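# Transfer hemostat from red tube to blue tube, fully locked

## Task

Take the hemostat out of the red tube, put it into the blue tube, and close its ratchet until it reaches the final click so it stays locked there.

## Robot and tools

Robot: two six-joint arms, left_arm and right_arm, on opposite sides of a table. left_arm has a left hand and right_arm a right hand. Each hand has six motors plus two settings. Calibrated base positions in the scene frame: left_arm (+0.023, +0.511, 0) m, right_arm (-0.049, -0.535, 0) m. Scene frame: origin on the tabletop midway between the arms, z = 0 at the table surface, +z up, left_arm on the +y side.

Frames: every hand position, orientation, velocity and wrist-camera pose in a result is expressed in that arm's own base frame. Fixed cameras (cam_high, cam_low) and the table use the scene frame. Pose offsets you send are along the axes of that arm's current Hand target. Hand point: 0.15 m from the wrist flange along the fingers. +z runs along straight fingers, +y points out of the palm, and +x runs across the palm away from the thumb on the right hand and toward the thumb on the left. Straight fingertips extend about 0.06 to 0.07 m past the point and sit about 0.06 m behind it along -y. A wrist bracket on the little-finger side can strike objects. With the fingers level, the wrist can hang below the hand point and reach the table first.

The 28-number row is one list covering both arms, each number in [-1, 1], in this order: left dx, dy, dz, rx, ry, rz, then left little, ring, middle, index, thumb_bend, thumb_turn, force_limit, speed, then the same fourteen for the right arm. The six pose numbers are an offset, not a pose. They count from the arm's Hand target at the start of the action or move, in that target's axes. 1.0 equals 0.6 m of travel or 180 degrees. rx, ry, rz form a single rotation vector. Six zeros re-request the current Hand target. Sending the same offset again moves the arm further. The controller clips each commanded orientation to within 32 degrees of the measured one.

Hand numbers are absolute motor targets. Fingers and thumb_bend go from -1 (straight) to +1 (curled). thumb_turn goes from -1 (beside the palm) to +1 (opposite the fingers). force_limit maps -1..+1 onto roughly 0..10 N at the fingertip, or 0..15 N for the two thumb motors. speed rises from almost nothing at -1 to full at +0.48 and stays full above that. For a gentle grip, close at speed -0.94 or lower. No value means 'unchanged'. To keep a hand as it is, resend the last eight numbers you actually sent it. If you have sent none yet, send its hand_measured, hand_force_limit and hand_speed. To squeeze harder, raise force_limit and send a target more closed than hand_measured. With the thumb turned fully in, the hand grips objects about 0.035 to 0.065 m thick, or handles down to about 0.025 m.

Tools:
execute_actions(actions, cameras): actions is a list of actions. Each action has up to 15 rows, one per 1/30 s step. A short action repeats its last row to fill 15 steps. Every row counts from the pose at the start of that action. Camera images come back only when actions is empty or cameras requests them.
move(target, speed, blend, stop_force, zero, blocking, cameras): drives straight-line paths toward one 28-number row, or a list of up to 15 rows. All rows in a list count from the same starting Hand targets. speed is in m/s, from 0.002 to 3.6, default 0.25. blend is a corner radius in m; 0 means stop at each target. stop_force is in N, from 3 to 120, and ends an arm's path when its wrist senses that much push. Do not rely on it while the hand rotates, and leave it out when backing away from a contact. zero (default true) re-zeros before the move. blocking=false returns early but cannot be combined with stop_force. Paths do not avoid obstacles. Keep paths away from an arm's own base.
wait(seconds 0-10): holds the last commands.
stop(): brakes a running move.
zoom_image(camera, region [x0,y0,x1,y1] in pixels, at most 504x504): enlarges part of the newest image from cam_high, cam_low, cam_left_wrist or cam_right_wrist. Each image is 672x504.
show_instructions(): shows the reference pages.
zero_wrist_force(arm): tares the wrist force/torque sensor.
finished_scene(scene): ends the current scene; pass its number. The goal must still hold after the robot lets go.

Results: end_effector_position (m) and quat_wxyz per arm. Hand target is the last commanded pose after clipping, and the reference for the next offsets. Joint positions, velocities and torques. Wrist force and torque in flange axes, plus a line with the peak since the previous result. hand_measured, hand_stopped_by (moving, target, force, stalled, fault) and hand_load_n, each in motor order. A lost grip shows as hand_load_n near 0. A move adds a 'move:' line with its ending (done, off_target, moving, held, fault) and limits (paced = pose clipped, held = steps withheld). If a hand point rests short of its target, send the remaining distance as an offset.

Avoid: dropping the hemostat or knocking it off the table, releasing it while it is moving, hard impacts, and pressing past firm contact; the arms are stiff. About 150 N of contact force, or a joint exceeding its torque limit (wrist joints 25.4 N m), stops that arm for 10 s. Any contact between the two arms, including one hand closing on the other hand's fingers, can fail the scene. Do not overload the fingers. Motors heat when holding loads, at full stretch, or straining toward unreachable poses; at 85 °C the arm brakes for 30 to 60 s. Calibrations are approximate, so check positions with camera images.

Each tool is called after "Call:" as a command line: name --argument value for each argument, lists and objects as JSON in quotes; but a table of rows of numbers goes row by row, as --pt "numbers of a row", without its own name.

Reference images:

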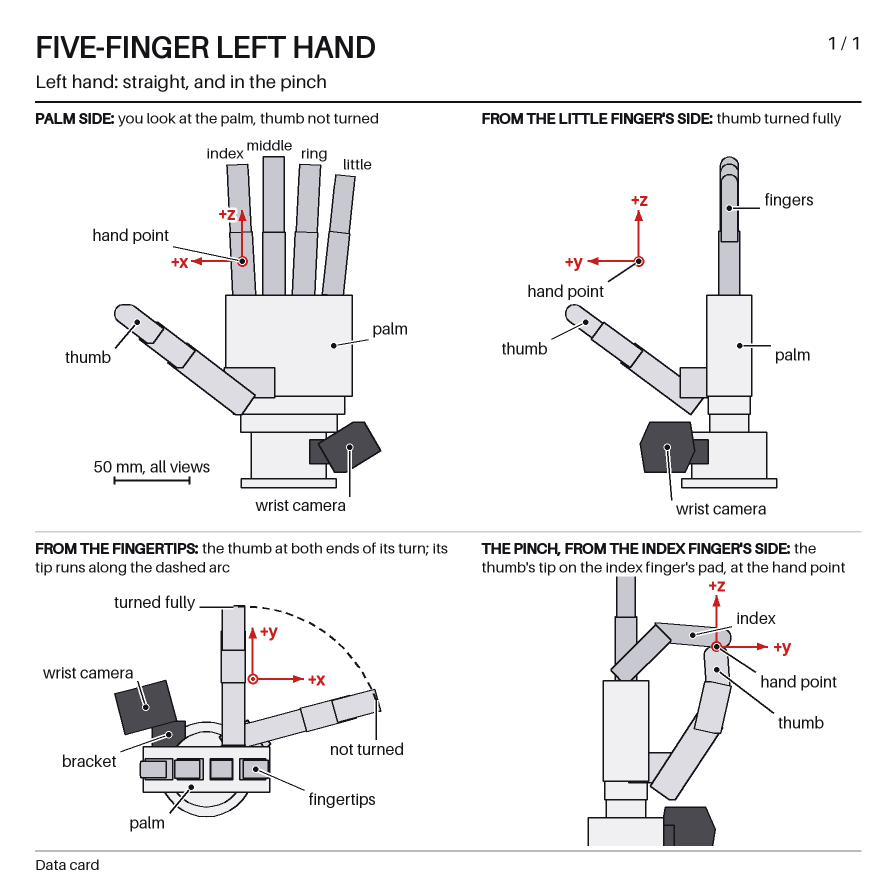

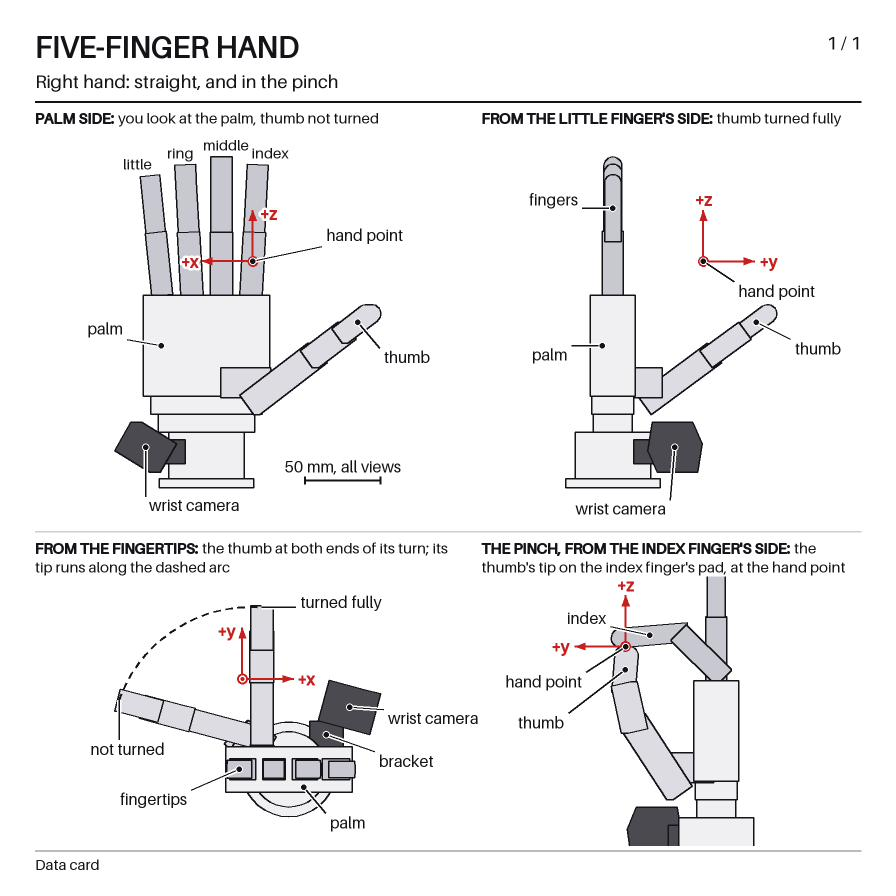

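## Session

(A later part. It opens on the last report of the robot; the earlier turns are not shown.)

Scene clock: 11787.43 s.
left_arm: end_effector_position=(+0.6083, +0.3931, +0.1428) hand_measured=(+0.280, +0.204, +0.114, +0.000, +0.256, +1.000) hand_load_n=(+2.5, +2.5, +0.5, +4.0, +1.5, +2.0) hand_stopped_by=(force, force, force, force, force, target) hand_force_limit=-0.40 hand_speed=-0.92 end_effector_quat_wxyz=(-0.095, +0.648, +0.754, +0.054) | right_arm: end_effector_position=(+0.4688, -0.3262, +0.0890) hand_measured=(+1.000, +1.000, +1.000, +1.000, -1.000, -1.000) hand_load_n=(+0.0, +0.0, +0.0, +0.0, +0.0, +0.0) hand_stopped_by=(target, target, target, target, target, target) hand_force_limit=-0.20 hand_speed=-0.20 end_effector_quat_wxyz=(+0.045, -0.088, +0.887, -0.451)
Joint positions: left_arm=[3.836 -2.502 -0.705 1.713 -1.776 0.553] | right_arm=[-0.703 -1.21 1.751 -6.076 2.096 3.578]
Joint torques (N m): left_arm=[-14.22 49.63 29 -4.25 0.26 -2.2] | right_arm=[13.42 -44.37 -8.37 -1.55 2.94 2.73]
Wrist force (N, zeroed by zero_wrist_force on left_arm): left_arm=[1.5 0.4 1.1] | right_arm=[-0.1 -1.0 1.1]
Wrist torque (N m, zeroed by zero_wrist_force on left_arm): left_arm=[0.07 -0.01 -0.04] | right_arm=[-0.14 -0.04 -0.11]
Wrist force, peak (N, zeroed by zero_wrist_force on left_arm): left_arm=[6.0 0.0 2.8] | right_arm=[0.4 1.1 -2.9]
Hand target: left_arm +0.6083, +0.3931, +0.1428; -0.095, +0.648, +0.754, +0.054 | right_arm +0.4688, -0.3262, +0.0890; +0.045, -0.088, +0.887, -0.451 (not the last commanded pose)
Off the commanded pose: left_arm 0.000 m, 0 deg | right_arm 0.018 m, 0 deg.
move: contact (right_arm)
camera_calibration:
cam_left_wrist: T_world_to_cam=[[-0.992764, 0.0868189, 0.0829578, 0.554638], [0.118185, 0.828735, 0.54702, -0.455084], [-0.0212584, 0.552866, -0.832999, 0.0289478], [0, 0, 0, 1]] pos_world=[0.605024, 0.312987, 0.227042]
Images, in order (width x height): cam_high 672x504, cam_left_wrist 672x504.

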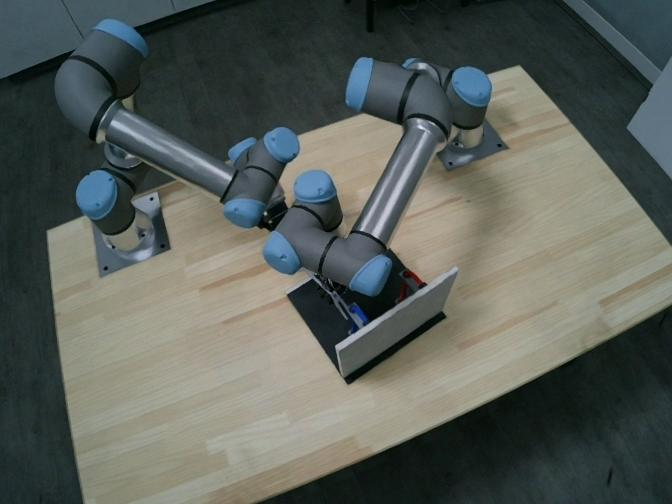

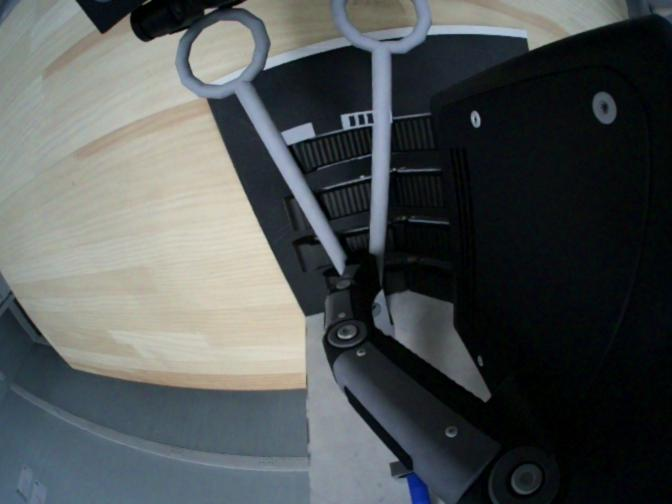

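Call:
execute_actions --actions '[]'

Call:
zoom_image --camera "cam_high" --region '[290, 250, 430, 355]'

Call:
zoom_image --camera "cam_left_wrist" --region '[140, 0, 460, 240]'

Scene clock: 11848.47 s.
left_arm: end_effector_position=(+0.6083, +0.3931, +0.1428) hand_measured=(+0.280, +0.204, +0.114, +0.000, +0.256, +1.000) hand_load_n=(+2.5, +2.0, +0.5, +4.0, +1.5, +2.0) hand_stopped_by=(force, force, force, force, force, target) hand_force_limit=-0.40 hand_speed=-0.92 end_effector_quat_wxyz=(-0.095, +0.648, +0.754, +0.054) | right_arm: end_effector_position=(+0.4688, -0.3262, +0.0890) hand_measured=(+1.000, +1.000, +1.000, +1.000, -1.000, -1.000) hand_load_n=(+0.0, +0.0, +0.0, +0.5, +0.0, +0.0) hand_stopped_by=(target, target, target, target, target, target) hand_force_limit=-0.20 hand_speed=-0.20 end_effector_quat_wxyz=(+0.045, -0.088, +0.887, -0.451)
Joint positions: left_arm=[3.836 -2.502 -0.705 1.713 -1.776 0.553] | right_arm=[-0.703 -1.21 1.751 -6.076 2.096 3.578]
Joint velocities: within noise
Joint torques (N m): left_arm=[-13.51 56.02 25.88 -4.23 -0.71 -0.87] | right_arm=[12.62 -45.29 -9.22 -1.01 2.63 2.53]
Motor temperatures (°C): left_arm=[24 38 29 33 29 32] | right_arm=[24 28 28 31 34 29]
Wrist force (N, zeroed by zero_wrist_force on left_arm): left_arm=[1.5 0.5 0.9] | right_arm=[-0.1 -1.1 1.0]
Wrist torque (N m, zeroed by zero_wrist_force on left_arm): left_arm=[0.08 -0.02 -0.04] | right_arm=[-0.14 -0.03 -0.10]
Wrist force, peak (N, zeroed by zero_wrist_force on left_arm): left_arm=[1.9 0.5 1.1] | right_arm=[-0.1 -1.1 1.3]
Hand target: left_arm +0.6083, +0.3931, +0.1428; -0.095, +0.648, +0.754, +0.054 | right_arm +0.4688, -0.3262, +0.0890; +0.045, -0.088, +0.887, -0.451 (not the last commanded pose)
Off the commanded pose: left_arm 0.000 m, 0 deg | right_arm 0.018 m, 0 deg.
camera_calibration:
cam_left_wrist: T_world_to_cam=[[-0.992764, 0.0868189, 0.0829578, 0.554638], [0.118185, 0.828735, 0.54702, -0.455084], [-0.0212584, 0.552866, -0.832999, 0.0289478], [0, 0, 0, 1]] pos_world=[0.605024, 0.312987, 0.227042]
cam_right_wrist: T_world_to_cam=[[-0.385015, 0.505738, -0.772006, 0.408996], [0.758219, 0.650243, 0.0478325, -0.133302], [0.526182, -0.566933, -0.633813, -0.265205], [0, 0, 0, 1]] pos_world=[0.398088, -0.27052, 0.154033]

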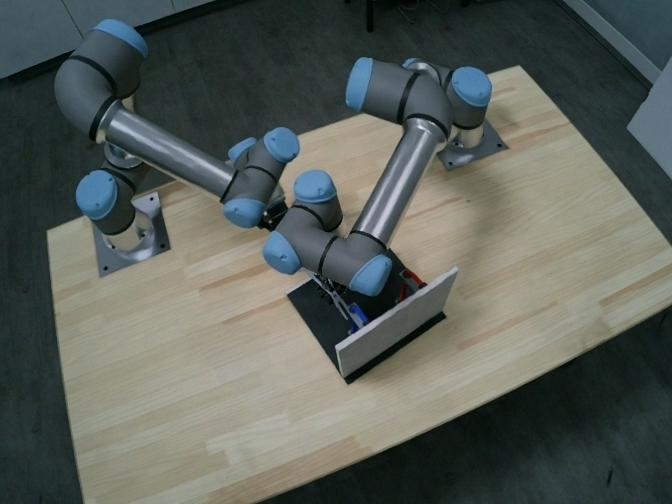

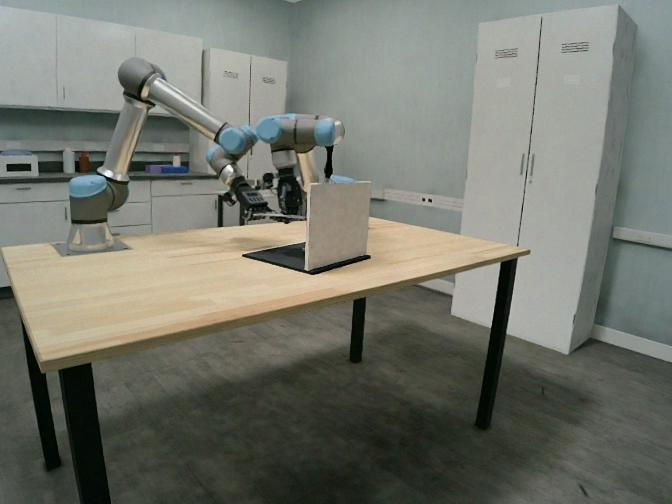

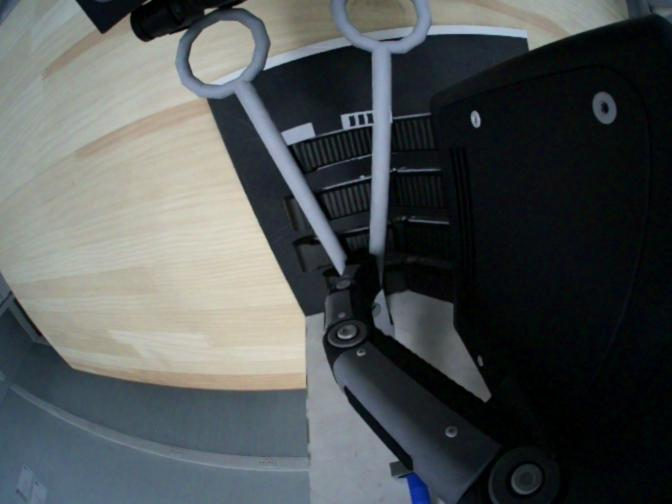

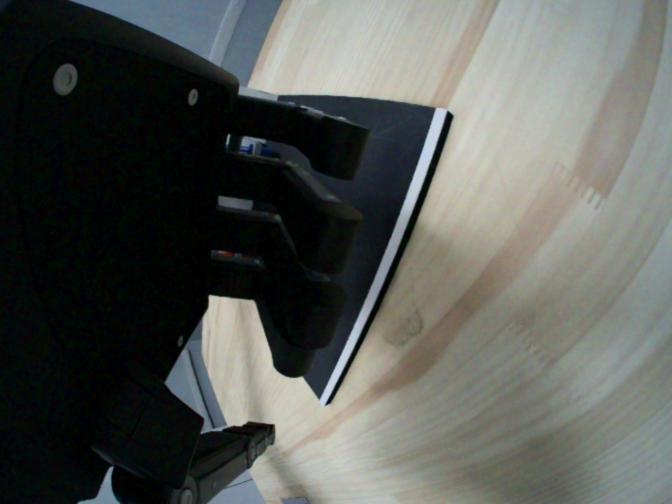

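Scaled by 3.600 from the camera's 672x504 image, which has a finer 960x720 frame.

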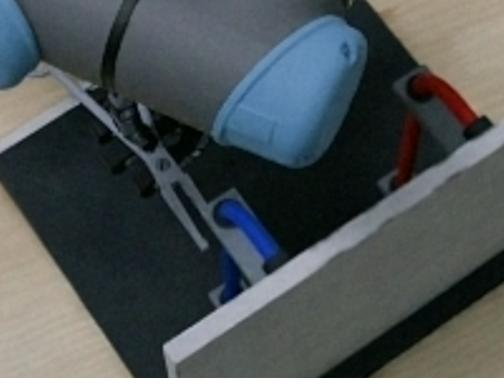

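Scaled by 1.575 from the camera's 672x504 image, which has a finer 960x720 frame.

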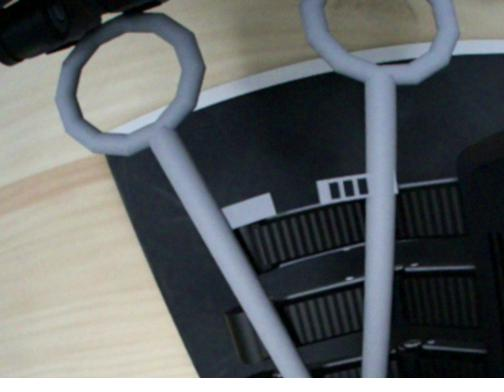

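Call:
zoom_image --camera "cam_high" --region '[320, 280, 370, 335]'

Scaled by 9.164 from the camera's 672x504 image, which has a finer 960x720 frame.

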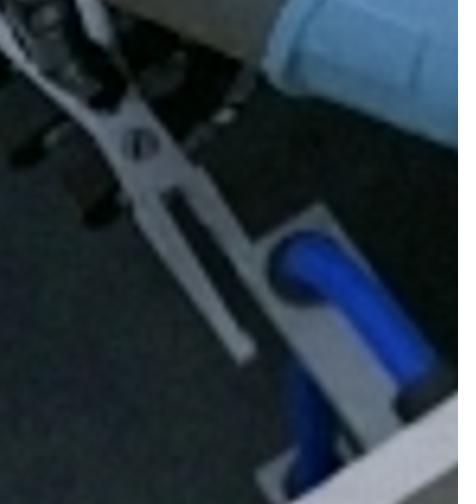

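Call:
move --target '[0,0,0,0,0,0,0.34,0.22,0.55,0.0,0.27,1,-0.4,-0.92,0,-0.00588,0.00809,0,0,0,1,1,1,1,-1,-1,-0.2,-0.2]' --speed 0.01 --stop_force 12 --cameras '["cam_high","cam_left_wrist"]'

Call:
zoom_image --camera "cam_high" --region '[320, 280, 370, 335]'

Scene clock: 11924.97 s.
left_arm: end_effector_position=(+0.6083, +0.3931, +0.1428) hand_measured=(+0.280, +0.204, +0.114, +0.000, +0.256, +1.000) hand_load_n=(+5.0, +5.0, +0.5, +2.0, +0.0, +2.5) hand_stopped_by=(force, force, force, force, force, target) hand_force_limit=-0.40 hand_speed=-0.92 end_effector_quat_wxyz=(-0.095, +0.648, +0.754, +0.054) | right_arm: end_effector_position=(+0.4694, -0.3292, +0.0890) hand_measured=(+1.000, +1.000, +1.000, +1.000, -1.000, -1.000) hand_load_n=(-0.5, -0.5, +0.0, +0.0, +0.0, +0.0) hand_stopped_by=(target, target, target, target, target, target) hand_force_limit=-0.20 hand_speed=-0.20 end_effector_quat_wxyz=(+0.045, -0.088, +0.887, -0.451)
Joint positions: left_arm=[3.836 -2.502 -0.705 1.713 -1.776 0.553] | right_arm=[-0.707 -1.206 1.746 -6.076 2.092 3.575]
Joint torques (N m): left_arm=[-12.64 55.8 22.63 -4.18 3.45 0.78] | right_arm=[9.9 -42.8 -12.31 -1.51 2.54 2.86]
Wrist force (N, zeroed by zero_wrist_force on left_arm): left_arm=[8.0 -2.4 4.8] | right_arm=[2.2 2.0 -6.3]
Wrist torque (N m, zeroed by zero_wrist_force on left_arm): left_arm=[-0.03 0.38 0.25] | right_arm=[0.31 0.22 0.17]
Wrist force, peak (N, zeroed by zero_wrist_force on left_arm): left_arm=[13.5 -2.4 5.9] | right_arm=[2.0 6.2 -10.7]
Hand target: left_arm +0.6083, +0.3931, +0.1428; -0.095, +0.648, +0.754, +0.054 | right_arm +0.4695, -0.3292, +0.0890; +0.045, -0.088, +0.887, -0.451 (not the last commanded pose)
Off the commanded pose: left_arm 0.000 m, 0 deg | right_arm 0.003 m, 0 deg.
move: contact (right_arm)
camera_calibration:
cam_left_wrist: T_world_to_cam=[[-0.992764, 0.0868189, 0.0829578, 0.554638], [0.118185, 0.828735, 0.54702, -0.455084], [-0.0212584, 0.552866, -0.832999, 0.0289478], [0, 0, 0, 1]] pos_world=[0.605024, 0.312987, 0.227042]
Images, in order (width x height): cam_high 672x504, cam_left_wrist 672x504.

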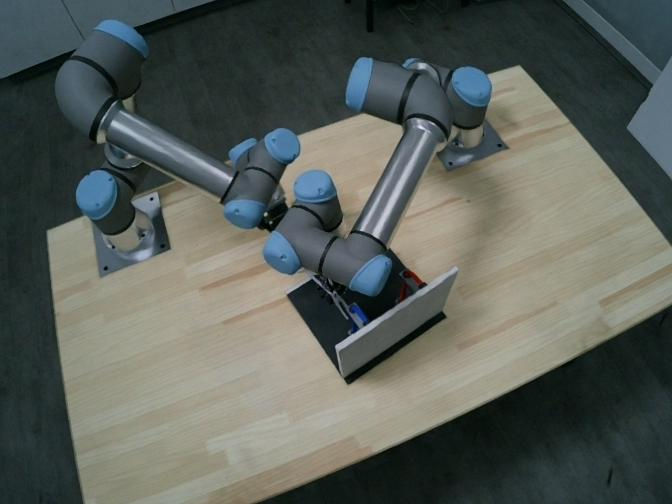

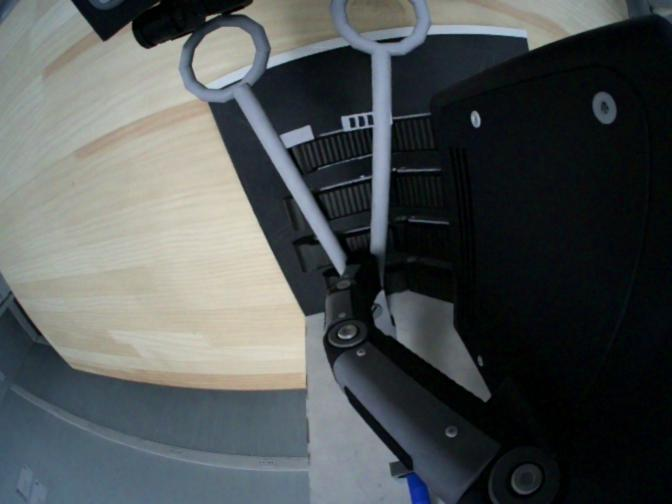

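Scaled by 9.164 from the camera's 672x504 image, which has a finer 960x720 frame.

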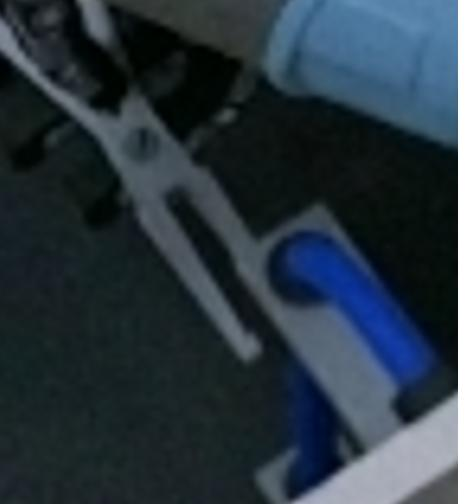

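Call:
move --target '[0.01298,-0.0016,0.0029,0,0,0,0.34,0.22,0.55,0.0,0.27,1,-0.4,-0.92,0,-0.00784,0.01079,0,0,0,1,1,1,1,-1,-1,-0.2,-0.2]' --speed 0.01 --stop_force 6 --cameras '["cam_high","cam_left_wrist"]'

Call:
zoom_image --camera "cam_high" --region '[320, 280, 370, 335]'

Scene clock: 11956.13 s.
left_arm: end_effector_position=(+0.6065, +0.3995, +0.1428) hand_measured=(+0.280, +0.204, +0.114, +0.000, +0.256, +1.000) hand_load_n=(+6.0, +5.5, +0.0, +1.5, -0.5, +1.5) hand_stopped_by=(force, force, force, force, force, target) hand_force_limit=-0.40 hand_speed=-0.92 end_effector_quat_wxyz=(-0.095, +0.648, +0.754, +0.054) | right_arm: end_effector_position=(+0.4707, -0.3356, +0.0890) hand_measured=(+1.000, +1.000, +1.000, +1.000, -1.000, -1.000) hand_load_n=(+0.0, -0.5, +0.0, -0.5, +0.0, +0.0) hand_stopped_by=(target, target, target, target, target, target) hand_force_limit=-0.20 hand_speed=-0.20 end_effector_quat_wxyz=(+0.045, -0.088, +0.887, -0.451)
Joint positions: left_arm=[3.846 -2.507 -0.695 1.71 -1.775 0.562] | right_arm=[-0.717 -1.199 1.735 -6.076 2.085 3.567]
Joint torques (N m): left_arm=[-16.52 63.26 5.67 0.52 -0.54 -2.65] | right_arm=[10.04 -42.87 -13.21 -3.32 2.5 2.89]
Wrist force (N, zeroed by zero_wrist_force on left_arm): left_arm=[2.5 -5.5 3.8] | right_arm=[3.1 1.3 -6.0]
Wrist torque (N m, zeroed by zero_wrist_force on left_arm): left_arm=[-0.07 0.41 0.27] | right_arm=[0.26 0.09 0.11]
Wrist force, peak (N, zeroed by zero_wrist_force on left_arm): left_arm=[8.3 -2.4 4.9] | right_arm=[1.2 6.4 -11.5]
Hand target: left_arm +0.6065, +0.3995, +0.1428; -0.095, +0.648, +0.754, +0.054 (not the last commanded pose) | right_arm +0.4707, -0.3356, +0.0890; +0.045, -0.088, +0.887, -0.451 (not the last commanded pose)
Off the commanded pose: left_arm 0.001 m, 0 deg | right_arm 0.002 m, 0 deg.
move: contact (left_arm, right_arm)
camera_calibration:
cam_left_wrist: T_world_to_cam=[[-0.992766, 0.0868838, 0.0828615, 0.552298], [0.118183, 0.828805, 0.546915, -0.460173], [-0.021158, 0.552751, -0.833078, 0.0253644], [0, 0, 0, 1]] pos_world=[0.603224, 0.319388, 0.227042]
Images, in order (width x height): cam_high 672x504, cam_left_wrist 672x504.

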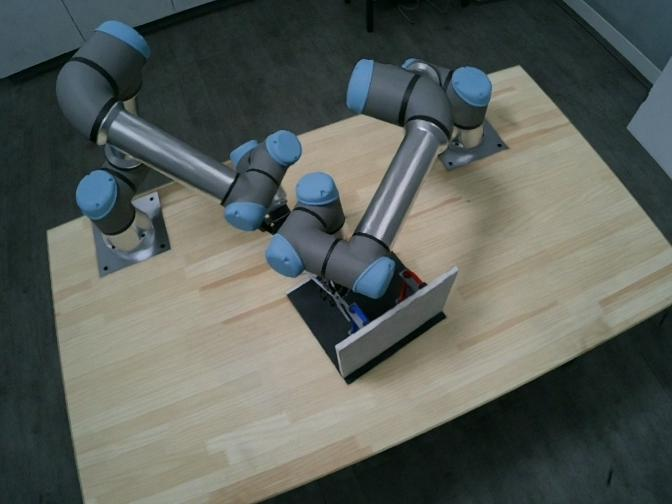

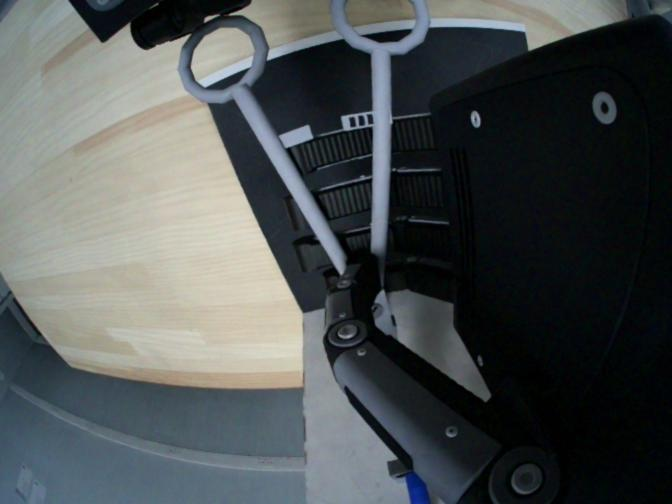

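Scaled by 9.164 from the camera's 672x504 image, which has a finer 960x720 frame.

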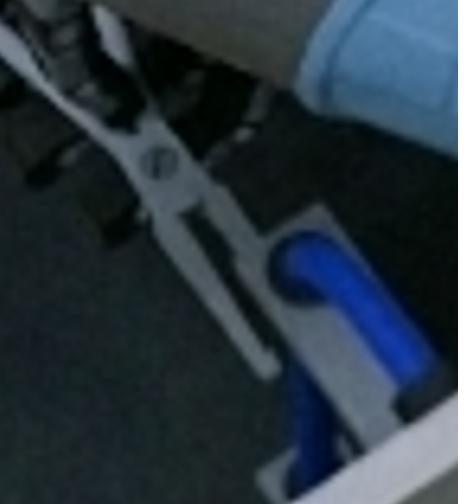

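Call:
move --target '[0.0065,-0.0002,0.00143,0,0,0,0.34,0.22,0.55,0.0,0.27,1,-0.4,-0.92,0,-0.00588,0.00809,0,0,0,1,1,1,1,-1,-1,-0.2,-0.2]' --speed 0.008 --stop_force 10 --cameras '["cam_high","cam_left_wrist"]'

Call:
zoom_image --camera "cam_high" --region '[320, 280, 370, 335]'

Scene clock: 11983.10 s.
left_arm: end_effector_position=(+0.6063, +0.4005, +0.1427) hand_measured=(+0.280, +0.204, +0.114, +0.000, +0.256, +1.000) hand_load_n=(+5.5, +5.5, +0.0, +1.0, -1.0, -1.0) hand_stopped_by=(force, force, force, force, force, target) hand_force_limit=-0.40 hand_speed=-0.92 end_effector_quat_wxyz=(-0.095, +0.648, +0.754, +0.054) | right_arm: end_effector_position=(+0.4709, -0.3362, +0.0891) hand_measured=(+1.000, +1.000, +1.000, +1.000, -1.000, -1.000) hand_load_n=(-0.5, -0.5, +0.0, -1.0, +0.0, +0.0) hand_stopped_by=(target, target, target, target, target, target) hand_force_limit=-0.20 hand_speed=-0.20 end_effector_quat_wxyz=(+0.046, -0.088, +0.887, -0.451)
Joint positions: left_arm=[3.847 -2.508 -0.692 1.709 -1.775 0.564] | right_arm=[-0.718 -1.199 1.734 -6.076 2.084 3.567]
Joint torques (N m): left_arm=[-10.81 63.25 6.77 1.83 -2.45 -3.3] | right_arm=[11.27 -44.03 -12.6 -2.29 2.33 2.87]
Wrist force (N, zeroed by zero_wrist_force on left_arm): left_arm=[-6.3 -6.4 1.4] | right_arm=[4.5 3.2 -7.5]
Wrist torque (N m, zeroed by zero_wrist_force on left_arm): left_arm=[-0.06 0.39 0.24] | right_arm=[0.40 0.09 0.21]
Wrist force, peak (N, zeroed by zero_wrist_force on left_arm): left_arm=[-10.8 -6.5 2.1] | right_arm=[3.5 10.0 -16.1]
Hand target: left_arm +0.6063, +0.4005, +0.1427; -0.095, +0.648, +0.754, +0.054 (not the last commanded pose) | right_arm +0.4709, -0.3362, +0.0891; +0.046, -0.088, +0.887, -0.451 (not the last commanded pose)
Off the commanded pose: left_arm 0.003 m, 0 deg | right_arm 0.005 m, 0 deg.
move: contact (left_arm, right_arm)
camera_calibration:
cam_left_wrist: T_world_to_cam=[[-0.992744, 0.087115, 0.0828849, 0.55192], [0.118387, 0.828825, 0.546839, -0.461091], [-0.0210592, 0.552684, -0.833125, 0.0247796], [0, 0, 0, 1]] pos_world=[0.603024, 0.320388, 0.227042]
Images, in order (width x height): cam_high 672x504, cam_left_wrist 672x504.

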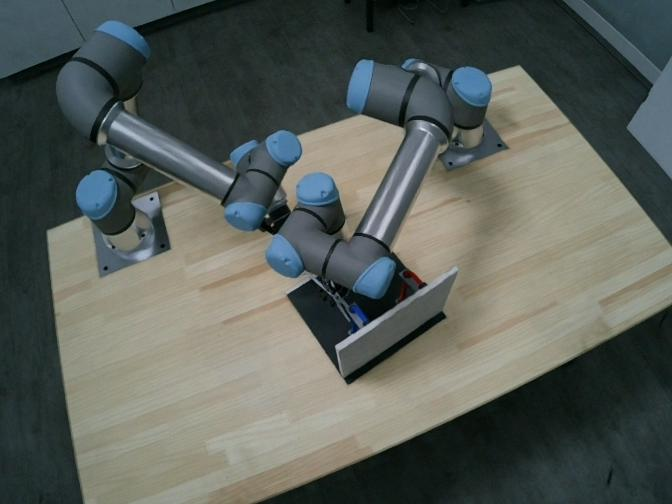

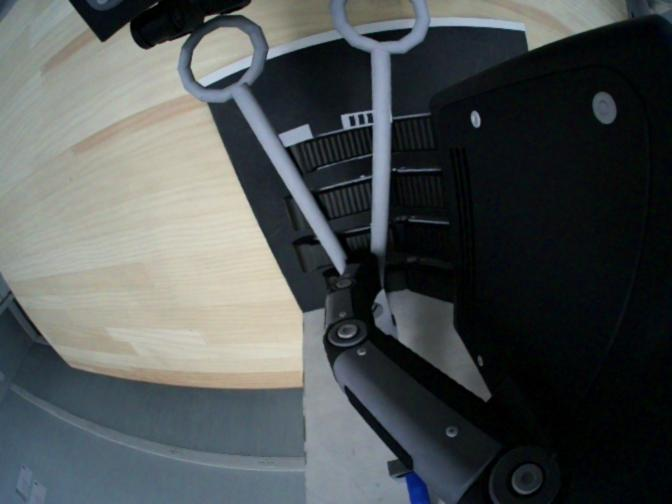

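Scaled by 9.164 from the camera's 672x504 image, which has a finer 960x720 frame.

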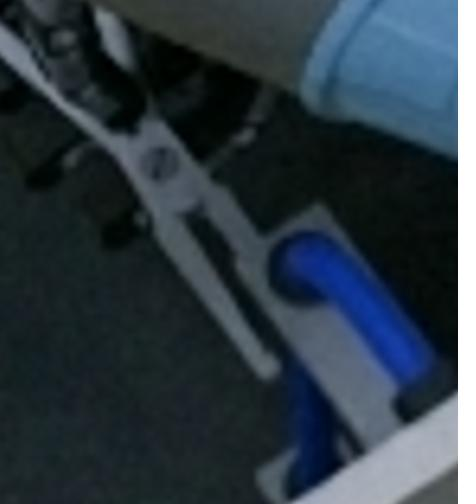

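Call:
move --target '[0,-0.00167,0,0,0,0,0.34,0.22,0.55,0.0,0.27,1,-0.4,-0.92,0,0,0,0,0,0,1,1,1,1,-1,-1,-0.2,-0.2]' --speed 0.005 --cameras '[]'

Call:
move --target '[0,-0.00167,0,0,0,0,0.34,0.22,0.55,0.0,0.27,1,-0.4,-0.92,0,0,0,0,0,0,1,1,1,1,-1,-1,-0.2,-0.2]' --speed 0.005 --cameras '["cam_high"]'

Call:
zoom_image --camera "cam_high" --region '[320, 280, 370, 335]'

Scene clock: 12002.80 s.
left_arm: end_effector_position=(+0.6053, +0.4003, +0.1428) hand_measured=(+0.280, +0.202, +0.114, +0.000, +0.256, +1.000) hand_load_n=(+5.0, +6.0, +0.0, +0.5, +2.0, -1.0) hand_stopped_by=(force, force, force, force, force, target) hand_force_limit=-0.40 hand_speed=-0.92 end_effector_quat_wxyz=(-0.095, +0.648, +0.753, +0.054) | right_arm: end_effector_position=(+0.4709, -0.3362, +0.0891) hand_measured=(+1.000, +1.000, +1.000, +1.000, -1.000, -1.000) hand_load_n=(-0.5, -1.0, +0.0, -0.5, +0.0, -0.5) hand_stopped_by=(target, target, target, target, target, target) hand_force_limit=-0.20 hand_speed=-0.20 end_effector_quat_wxyz=(+0.046, -0.088, +0.887, -0.451)
Joint positions: left_arm=[3.848 -2.505 -0.699 1.712 -1.775 0.565] | right_arm=[-0.718 -1.199 1.734 -6.076 2.084 3.567]
Joint torques (N m): left_arm=[15.53 57.88 12.14 -0.97 -0.18 2.13] | right_arm=[6.77 -42.96 -13.56 -2.42 0.05 2.64]
Wrist force (N, zeroed by zero_wrist_force on left_arm): left_arm=[-4.0 4.4 3.0] | right_arm=[0.1 1.8 -6.8]
Wrist torque (N m, zeroed by zero_wrist_force on left_arm): left_arm=[0.18 0.41 -0.09] | right_arm=[0.29 0.26 0.03]
Wrist force, peak (N, zeroed by zero_wrist_force on left_arm): left_arm=[-6.5 -6.8 1.5] | right_arm=[4.4 3.5 -7.5]
Hand target: left_arm +0.6053, +0.4003, +0.1428; -0.095, +0.648, +0.754, +0.054 | right_arm +0.4709, -0.3362, +0.0891; +0.046, -0.088, +0.887, -0.451
Off the commanded pose: left_arm 0.000 m, 0 deg | right_arm 0.000 m, 0 deg.
move: done
No camera images: "cameras" was empty.

Scene clock: 12003.50 s.
left_arm: end_effector_position=(+0.6043, +0.4002, +0.1428) hand_measured=(+0.280, +0.202, +0.114, +0.000, +0.254, +1.000) hand_load_n=(+3.5, +7.0, +0.0, +0.5, +5.5, -1.0) hand_stopped_by=(force, force, force, force, force, target) hand_force_limit=-0.40 hand_speed=-0.92 end_effector_quat_wxyz=(-0.095, +0.648, +0.754, +0.054) | right_arm: end_effector_position=(+0.4709, -0.3362, +0.0891) hand_measured=(+1.000, +1.000, +1.000, +1.000, -1.000, -1.000) hand_load_n=(-0.5, -1.0, +0.0, +0.0, +0.0, +0.0) hand_stopped_by=(target, target, target, target, target, target) hand_force_limit=-0.20 hand_speed=-0.20 end_effector_quat_wxyz=(+0.046, -0.088, +0.887, -0.451)
Joint positions: left_arm=[3.849 -2.501 -0.705 1.715 -1.775 0.566] | right_arm=[-0.718 -1.199 1.734 -6.076 2.084 3.567]
Joint torques (N m): left_arm=[14.24 58 10.66 -2.02 0 2.19] | right_arm=[5.05 -41.75 -14.07 -2.36 -0.38 2.52]
Wrist force (N, zeroed by zero_wrist_force on left_arm): left_arm=[-2.2 9.3 2.9] | right_arm=[-1.3 2.1 -6.5]
Wrist torque (N m, zeroed by zero_wrist_force on left_arm): left_arm=[0.36 0.38 -0.14] | right_arm=[0.30 0.33 0.00]
Wrist force, peak (N, zeroed by zero_wrist_force on left_arm): left_arm=[-1.9 9.4 3.2] | right_arm=[-1.4 2.1 -6.6]
Hand target: left_arm +0.6043, +0.4002, +0.1428; -0.095, +0.648, +0.754, +0.054 | right_arm +0.4709, -0.3362, +0.0891; +0.046, -0.088, +0.887, -0.451
Off the commanded pose: left_arm 0.000 m, 0 deg | right_arm 0.000 m, 0 deg.
move: done
Images, in order (width x height): cam_high 672x504.

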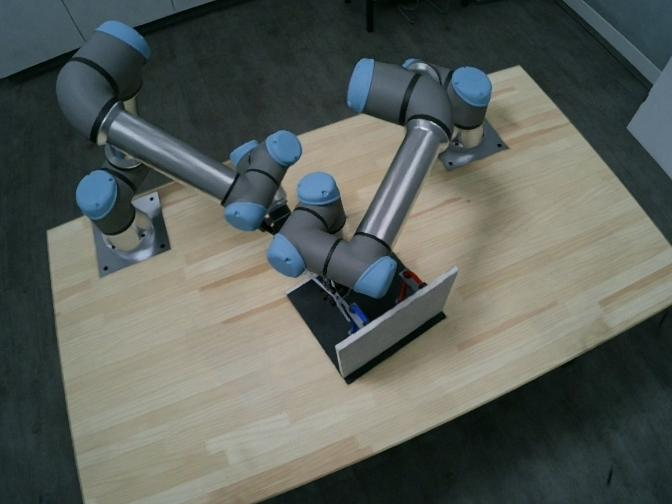

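Scaled by 9.164 from the camera's 672x504 image, which has a finer 960x720 frame.

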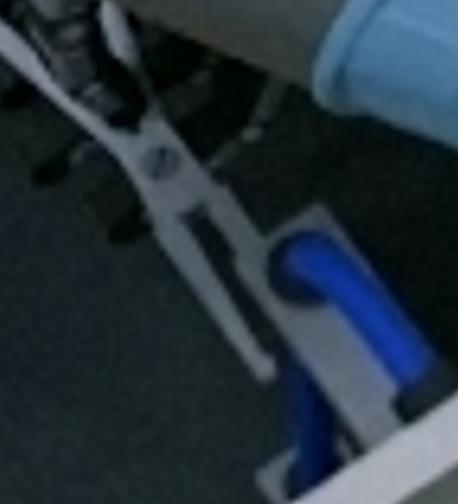

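Call:
move --target '[0,0.0023,0,0,0,0,0.34,0.22,0.55,0.0,0.27,1,-0.4,-0.92,0,0,0,0,0,0,1,1,1,1,-1,-1,-0.2,-0.2]' --speed 0.005 --cameras '[]'

Call:
move --target '[0.0065,-0.0002,0.00143,0,0,0,0.34,0.22,0.55,0.0,0.27,1,-0.4,-0.92,0,-0.00588,0.00809,0,0,0,1,1,1,1,-1,-1,-0.2,-0.2]' --speed 0.006 --stop_force 15 --cameras '["cam_high","cam_left_wrist"]'

Call:
zoom_image --camera "cam_high" --region '[320, 280, 370, 335]'

Scene clock: 12023.33 s.
left_arm: end_effector_position=(+0.6057, +0.4004, +0.1428) hand_measured=(+0.280, +0.202, +0.114, +0.000, +0.254, +1.000) hand_load_n=(+3.5, +6.0, +0.0, +1.0, +2.0, -1.5) hand_stopped_by=(force, force, force, force, force, target) hand_force_limit=-0.40 hand_speed=-0.92 end_effector_quat_wxyz=(-0.095, +0.648, +0.754, +0.054) | right_arm: end_effector_position=(+0.4709, -0.3362, +0.0891) hand_measured=(+1.000, +1.000, +1.000, +1.000, -1.000, -1.000) hand_load_n=(-0.5, -0.5, +0.5, -0.5, +0.0, +0.0) hand_stopped_by=(target, target, target, target, target, target) hand_force_limit=-0.20 hand_speed=-0.20 end_effector_quat_wxyz=(+0.046, -0.088, +0.887, -0.451)
Joint positions: left_arm=[3.848 -2.506 -0.696 1.711 -1.775 0.565] | right_arm=[-0.718 -1.199 1.734 -6.076 2.084 3.567]
Joint torques (N m): left_arm=[-11.69 54.59 24.35 -1.65 -1.67 -3.01] | right_arm=[-10.8 -34 -14.52 -2.16 -1.13 2.3]
Wrist force (N, zeroed by zero_wrist_force on left_arm): left_arm=[-3.2 -7.5 1.8] | right_arm=[5.2 1.1 -4.4]
Wrist torque (N m, zeroed by zero_wrist_force on left_arm): left_arm=[-0.07 0.33 0.45] | right_arm=[0.19 0.09 0.21]
Wrist force, peak (N, zeroed by zero_wrist_force on left_arm): left_arm=[-2.0 9.5 2.9] | right_arm=[-1.6 2.1 -6.7]
Hand target: left_arm +0.6057, +0.4004, +0.1428; -0.095, +0.648, +0.754, +0.054 | right_arm +0.4709, -0.3362, +0.0891; +0.046, -0.088, +0.887, -0.451
Off the commanded pose: left_arm 0.000 m, 0 deg | right_arm 0.000 m, 0 deg.
move: done
No camera images: "cameras" was empty.

Scene clock: 12025.33 s.
left_arm: end_effector_position=(+0.6051, +0.4034, +0.1428) hand_measured=(+0.280, +0.202, +0.114, +0.000, +0.254, +1.000) hand_load_n=(+5.5, +7.0, +0.0, +0.5, +2.5, -5.5) hand_stopped_by=(force, force, force, force, force, target) hand_force_limit=-0.40 hand_speed=-0.92 end_effector_quat_wxyz=(-0.095, +0.648, +0.753, +0.054) | right_arm: end_effector_position=(+0.4711, -0.3373, +0.0891) hand_measured=(+1.000, +1.000, +1.000, +1.000, -1.000, -1.000) hand_load_n=(-1.0, -1.0, +0.0, +0.0, +0.0, -0.5) hand_stopped_by=(target, target, target, target, target, target) hand_force_limit=-0.20 hand_speed=-0.20 end_effector_quat_wxyz=(+0.046, -0.088, +0.887, -0.451)
Joint positions: left_arm=[3.852 -2.51 -0.689 1.708 -1.775 0.569] | right_arm=[-0.719 -1.198 1.732 -6.076 2.083 3.566]
Joint torques (N m): left_arm=[-3.44 61.39 7.41 2.83 -2.77 -3.8] | right_arm=[11.46 -45.25 -15.39 -4 1.18 2.23]
Wrist force (N, zeroed by zero_wrist_force on left_arm): left_arm=[-15.9 -4.2 -3.2] | right_arm=[5.6 5.2 -7.7]
Wrist torque (N m, zeroed by zero_wrist_force on left_arm): left_arm=[0.10 0.41 0.14] | right_arm=[0.45 0.22 0.44]
Wrist force, peak (N, zeroed by zero_wrist_force on left_arm): left_arm=[-18.9 -3.9 -2.9] | right_arm=[5.5 11.5 -16.8]
Hand target: left_arm +0.6051, +0.4034, +0.1428; -0.095, +0.648, +0.753, +0.054 (not the last commanded pose) | right_arm +0.4711, -0.3373, +0.0891; +0.046, -0.088, +0.887, -0.451 (not the last commanded pose)
Off the commanded pose: left_arm 0.001 m, 0 deg | right_arm 0.005 m, 0 deg.
move: contact (left_arm, right_arm)
camera_calibration:
cam_left_wrist: T_world_to_cam=[[-0.992732, 0.0872038, 0.0829437, 0.550418], [0.118493, 0.828816, 0.546831, -0.463495], [-0.0210593, 0.552685, -0.833124, 0.0230962], [0, 0, 0, 1]] pos_world=[0.601824, 0.323389, 0.227042]
Images, in order (width x height): cam_high 672x504, cam_left_wrist 672x504.

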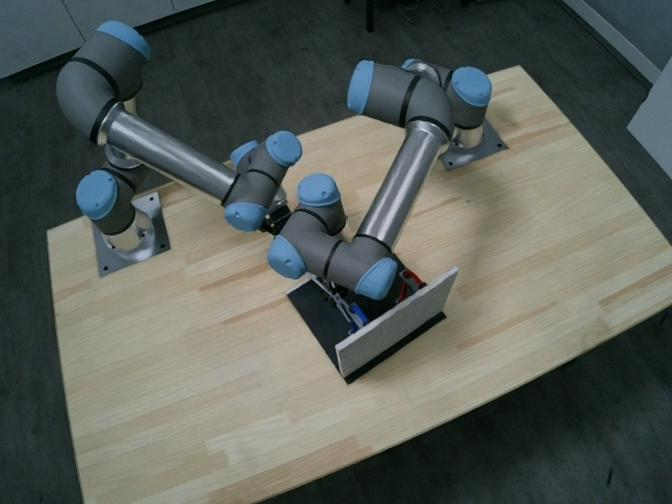

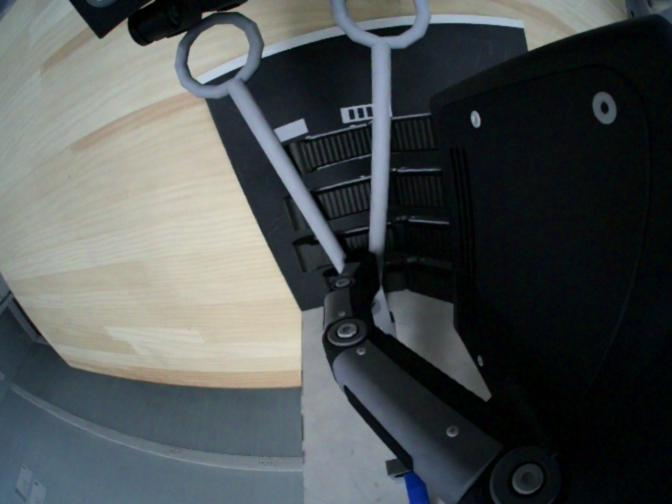

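Scaled by 9.164 from the camera's 672x504 image, which has a finer 960x720 frame.

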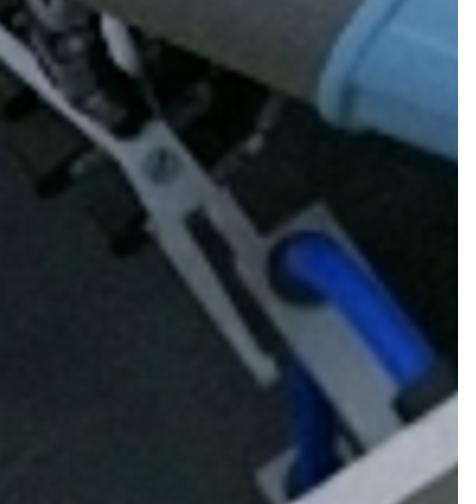

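Call:
move --target '[0.0065,-0.0002,0.00143,0,0,0,0.34,0.22,0.55,0.0,0.27,1,-0.4,-0.92,0,-0.00588,0.00809,0,0,0,1,1,1,1,-1,-1,-0.2,-0.2]' --speed 0.006 --stop_force 18 --cameras '["cam_high","cam_left_wrist"]'

Call:
zoom_image --camera "cam_high" --region '[320, 280, 370, 335]'

Scene clock: 12041.67 s.
left_arm: end_effector_position=(+0.6044, +0.4074, +0.1428) hand_measured=(+0.280, +0.202, +0.114, +0.000, +0.254, +1.000) hand_load_n=(+9.0, +10.5, +0.5, +0.0, +5.0, -10.5) hand_stopped_by=(force, force, force, force, force, target) hand_force_limit=-0.40 hand_speed=-0.92 end_effector_quat_wxyz=(-0.095, +0.648, +0.753, +0.054) | right_arm: end_effector_position=(+0.4715, -0.3389, +0.0891) hand_measured=(+1.000, +1.000, +1.000, +1.000, -1.000, -1.000) hand_load_n=(-2.0, +0.0, +0.0, -0.5, +0.0, +0.0) hand_stopped_by=(target, target, target, target, target, target) hand_force_limit=-0.20 hand_speed=-0.20 end_effector_quat_wxyz=(+0.046, -0.088, +0.887, -0.451)
Joint positions: left_arm=[3.858 -2.515 -0.68 1.705 -1.774 0.575] | right_arm=[-0.722 -1.196 1.729 -6.076 2.081 3.564]
Joint torques (N m): left_arm=[19.84 59.52 15.39 1.92 -6.43 -1.79] | right_arm=[7.76 -41.28 -15.37 -2.44 1.18 2.19]
Wrist force (N, zeroed by zero_wrist_force on left_arm): left_arm=[-24.2 5.9 -1.0] | right_arm=[0.7 4.2 -11.1]
Wrist torque (N m, zeroed by zero_wrist_force on left_arm): left_arm=[0.38 0.75 -0.33] | right_arm=[0.56 0.50 0.13]
Wrist force, peak (N, zeroed by zero_wrist_force on left_arm): left_arm=[-28.9 -6.2 -5.4] | right_arm=[5.4 15.1 -24.0]
Hand target: left_arm +0.6044, +0.4074, +0.1428; -0.095, +0.648, +0.753, +0.054 | right_arm +0.4715, -0.3389, +0.0891; +0.046, -0.088, +0.887, -0.451 (not the last commanded pose)
Off the commanded pose: left_arm 0.000 m, 0 deg | right_arm 0.004 m, 0 deg.
move: contact (right_arm)
camera_calibration:
cam_left_wrist: T_world_to_cam=[[-0.992746, 0.08717, 0.0828023, 0.549434], [0.118387, 0.828819, 0.546849, -0.466586], [-0.0209592, 0.552685, -0.833126, 0.0208657], [0, 0, 0, 1]] pos_world=[0.601124, 0.327289, 0.227041]
Images, in order (width x height): cam_high 672x504, cam_left_wrist 672x504.

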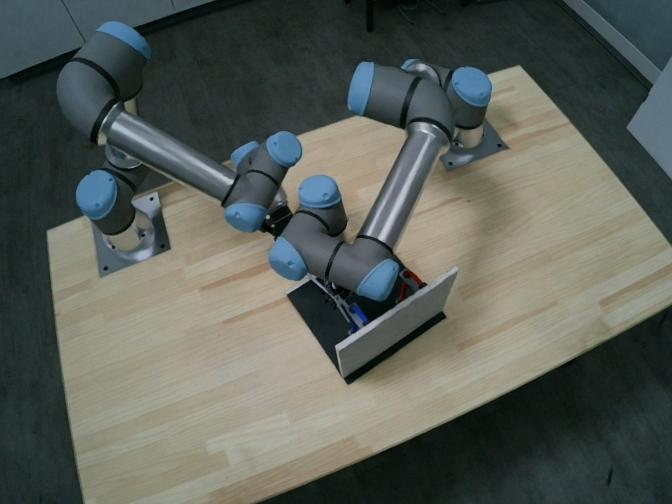

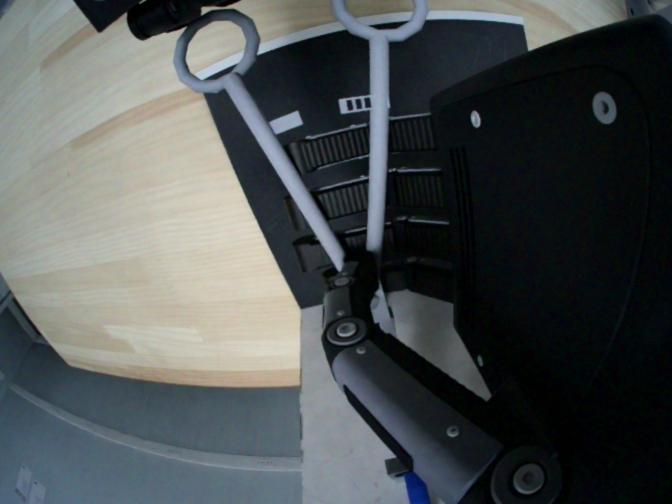

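Scaled by 9.164 from the camera's 672x504 image, which has a finer 960x720 frame.

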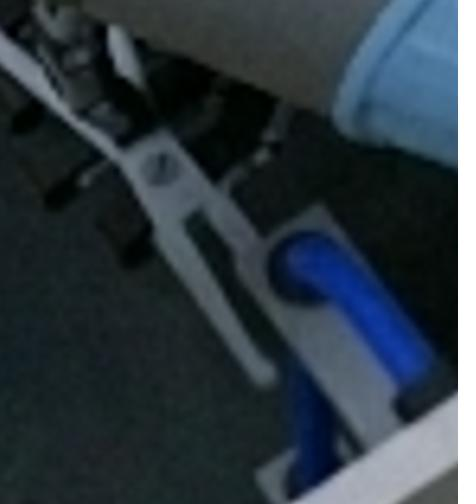

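Call:
move --target '[0,0,0,0,0,0,0.5,0.5,0.55,0.55,0.34,1,0.4,-0.92,0,0,0,0,0,0,1,1,1,1,-1,-1,-0.2,-0.2]' --speed 0.01 --cameras '["cam_left_wrist", "cam_high"]'

Call:
zoom_image --camera "cam_high" --region '[320, 280, 370, 335]'

Scene clock: 12236.07 s.
left_arm: end_effector_position=(+0.6044, +0.4074, +0.1428) hand_measured=(+0.280, +0.202, +0.114, +0.026, +0.268, +1.000) hand_load_n=(+8.0, +10.0, +0.5, +8.0, +10.0, -10.0) hand_stopped_by=(force, force, force, force, force, target) hand_force_limit=0.40 hand_speed=-0.92 end_effector_quat_wxyz=(-0.095, +0.648, +0.753, +0.054) | right_arm: end_effector_position=(+0.4715, -0.3389, +0.0891) hand_measured=(+1.000, +1.000, +1.000, +1.000, -1.000, -1.000) hand_load_n=(-2.0, +0.0, +0.0, -0.5, +0.0, +0.0) hand_stopped_by=(target, target, target, target, target, target) hand_force_limit=-0.20 hand_speed=-0.20 end_effector_quat_wxyz=(+0.046, -0.088, +0.887, -0.451)
Joint positions: left_arm=[3.858 -2.514 -0.68 1.705 -1.774 0.575] | right_arm=[-0.722 -1.196 1.729 -6.076 2.081 3.564]
Joint torques (N m): left_arm=[3.24 62.5 10.62 1.41 -6.62 -3.82] | right_arm=[-7.11 -21.92 -14.67 -0.06 -1.57 2.11]
Wrist force (N, zeroed by zero_wrist_force on left_arm): left_arm=[-23.3 5.3 2.3] | right_arm=[1.2 4.3 -11.1]
Wrist torque (N m, zeroed by zero_wrist_force on left_arm): left_arm=[0.26 0.58 -0.31] | right_arm=[0.57 0.46 0.17]
Wrist force, peak (N, zeroed by zero_wrist_force on left_arm): left_arm=[-24.4 5.7 -1.0] | right_arm=[1.0 4.3 -11.5]
Hand target: left_arm +0.6044, +0.4074, +0.1428; -0.095, +0.648, +0.753, +0.054 | right_arm +0.4715, -0.3389, +0.0891; +0.046, -0.088, +0.887, -0.451
Off the commanded pose: left_arm 0.000 m, 0 deg | right_arm 0.000 m, 0 deg.
move: done
camera_calibration:
cam_left_wrist: T_world_to_cam=[[-0.992732, 0.0872038, 0.0829437, 0.549383], [0.118493, 0.828816, 0.546831, -0.466645], [-0.0210593, 0.552685, -0.833124, 0.020926], [0, 0, 0, 1]] pos_world=[0.601124, 0.327289, 0.227042]
Images, in order (width x height): cam_high 672x504, cam_left_wrist 672x504.

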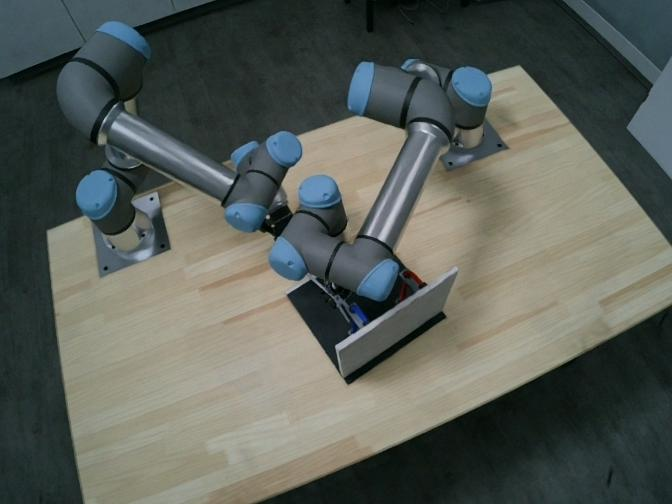

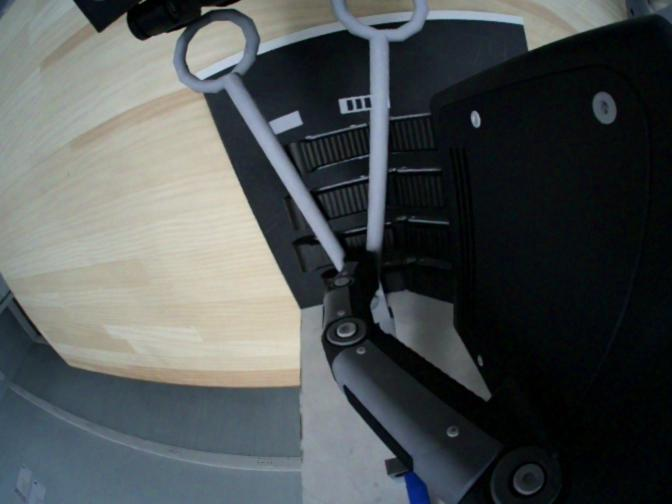

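Scaled by 9.164 from the camera's 672x504 image, which has a finer 960x720 frame.

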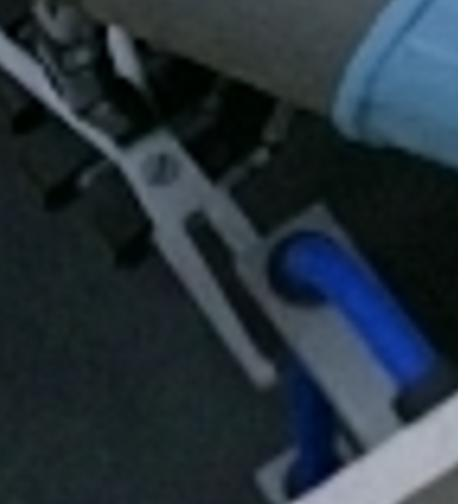

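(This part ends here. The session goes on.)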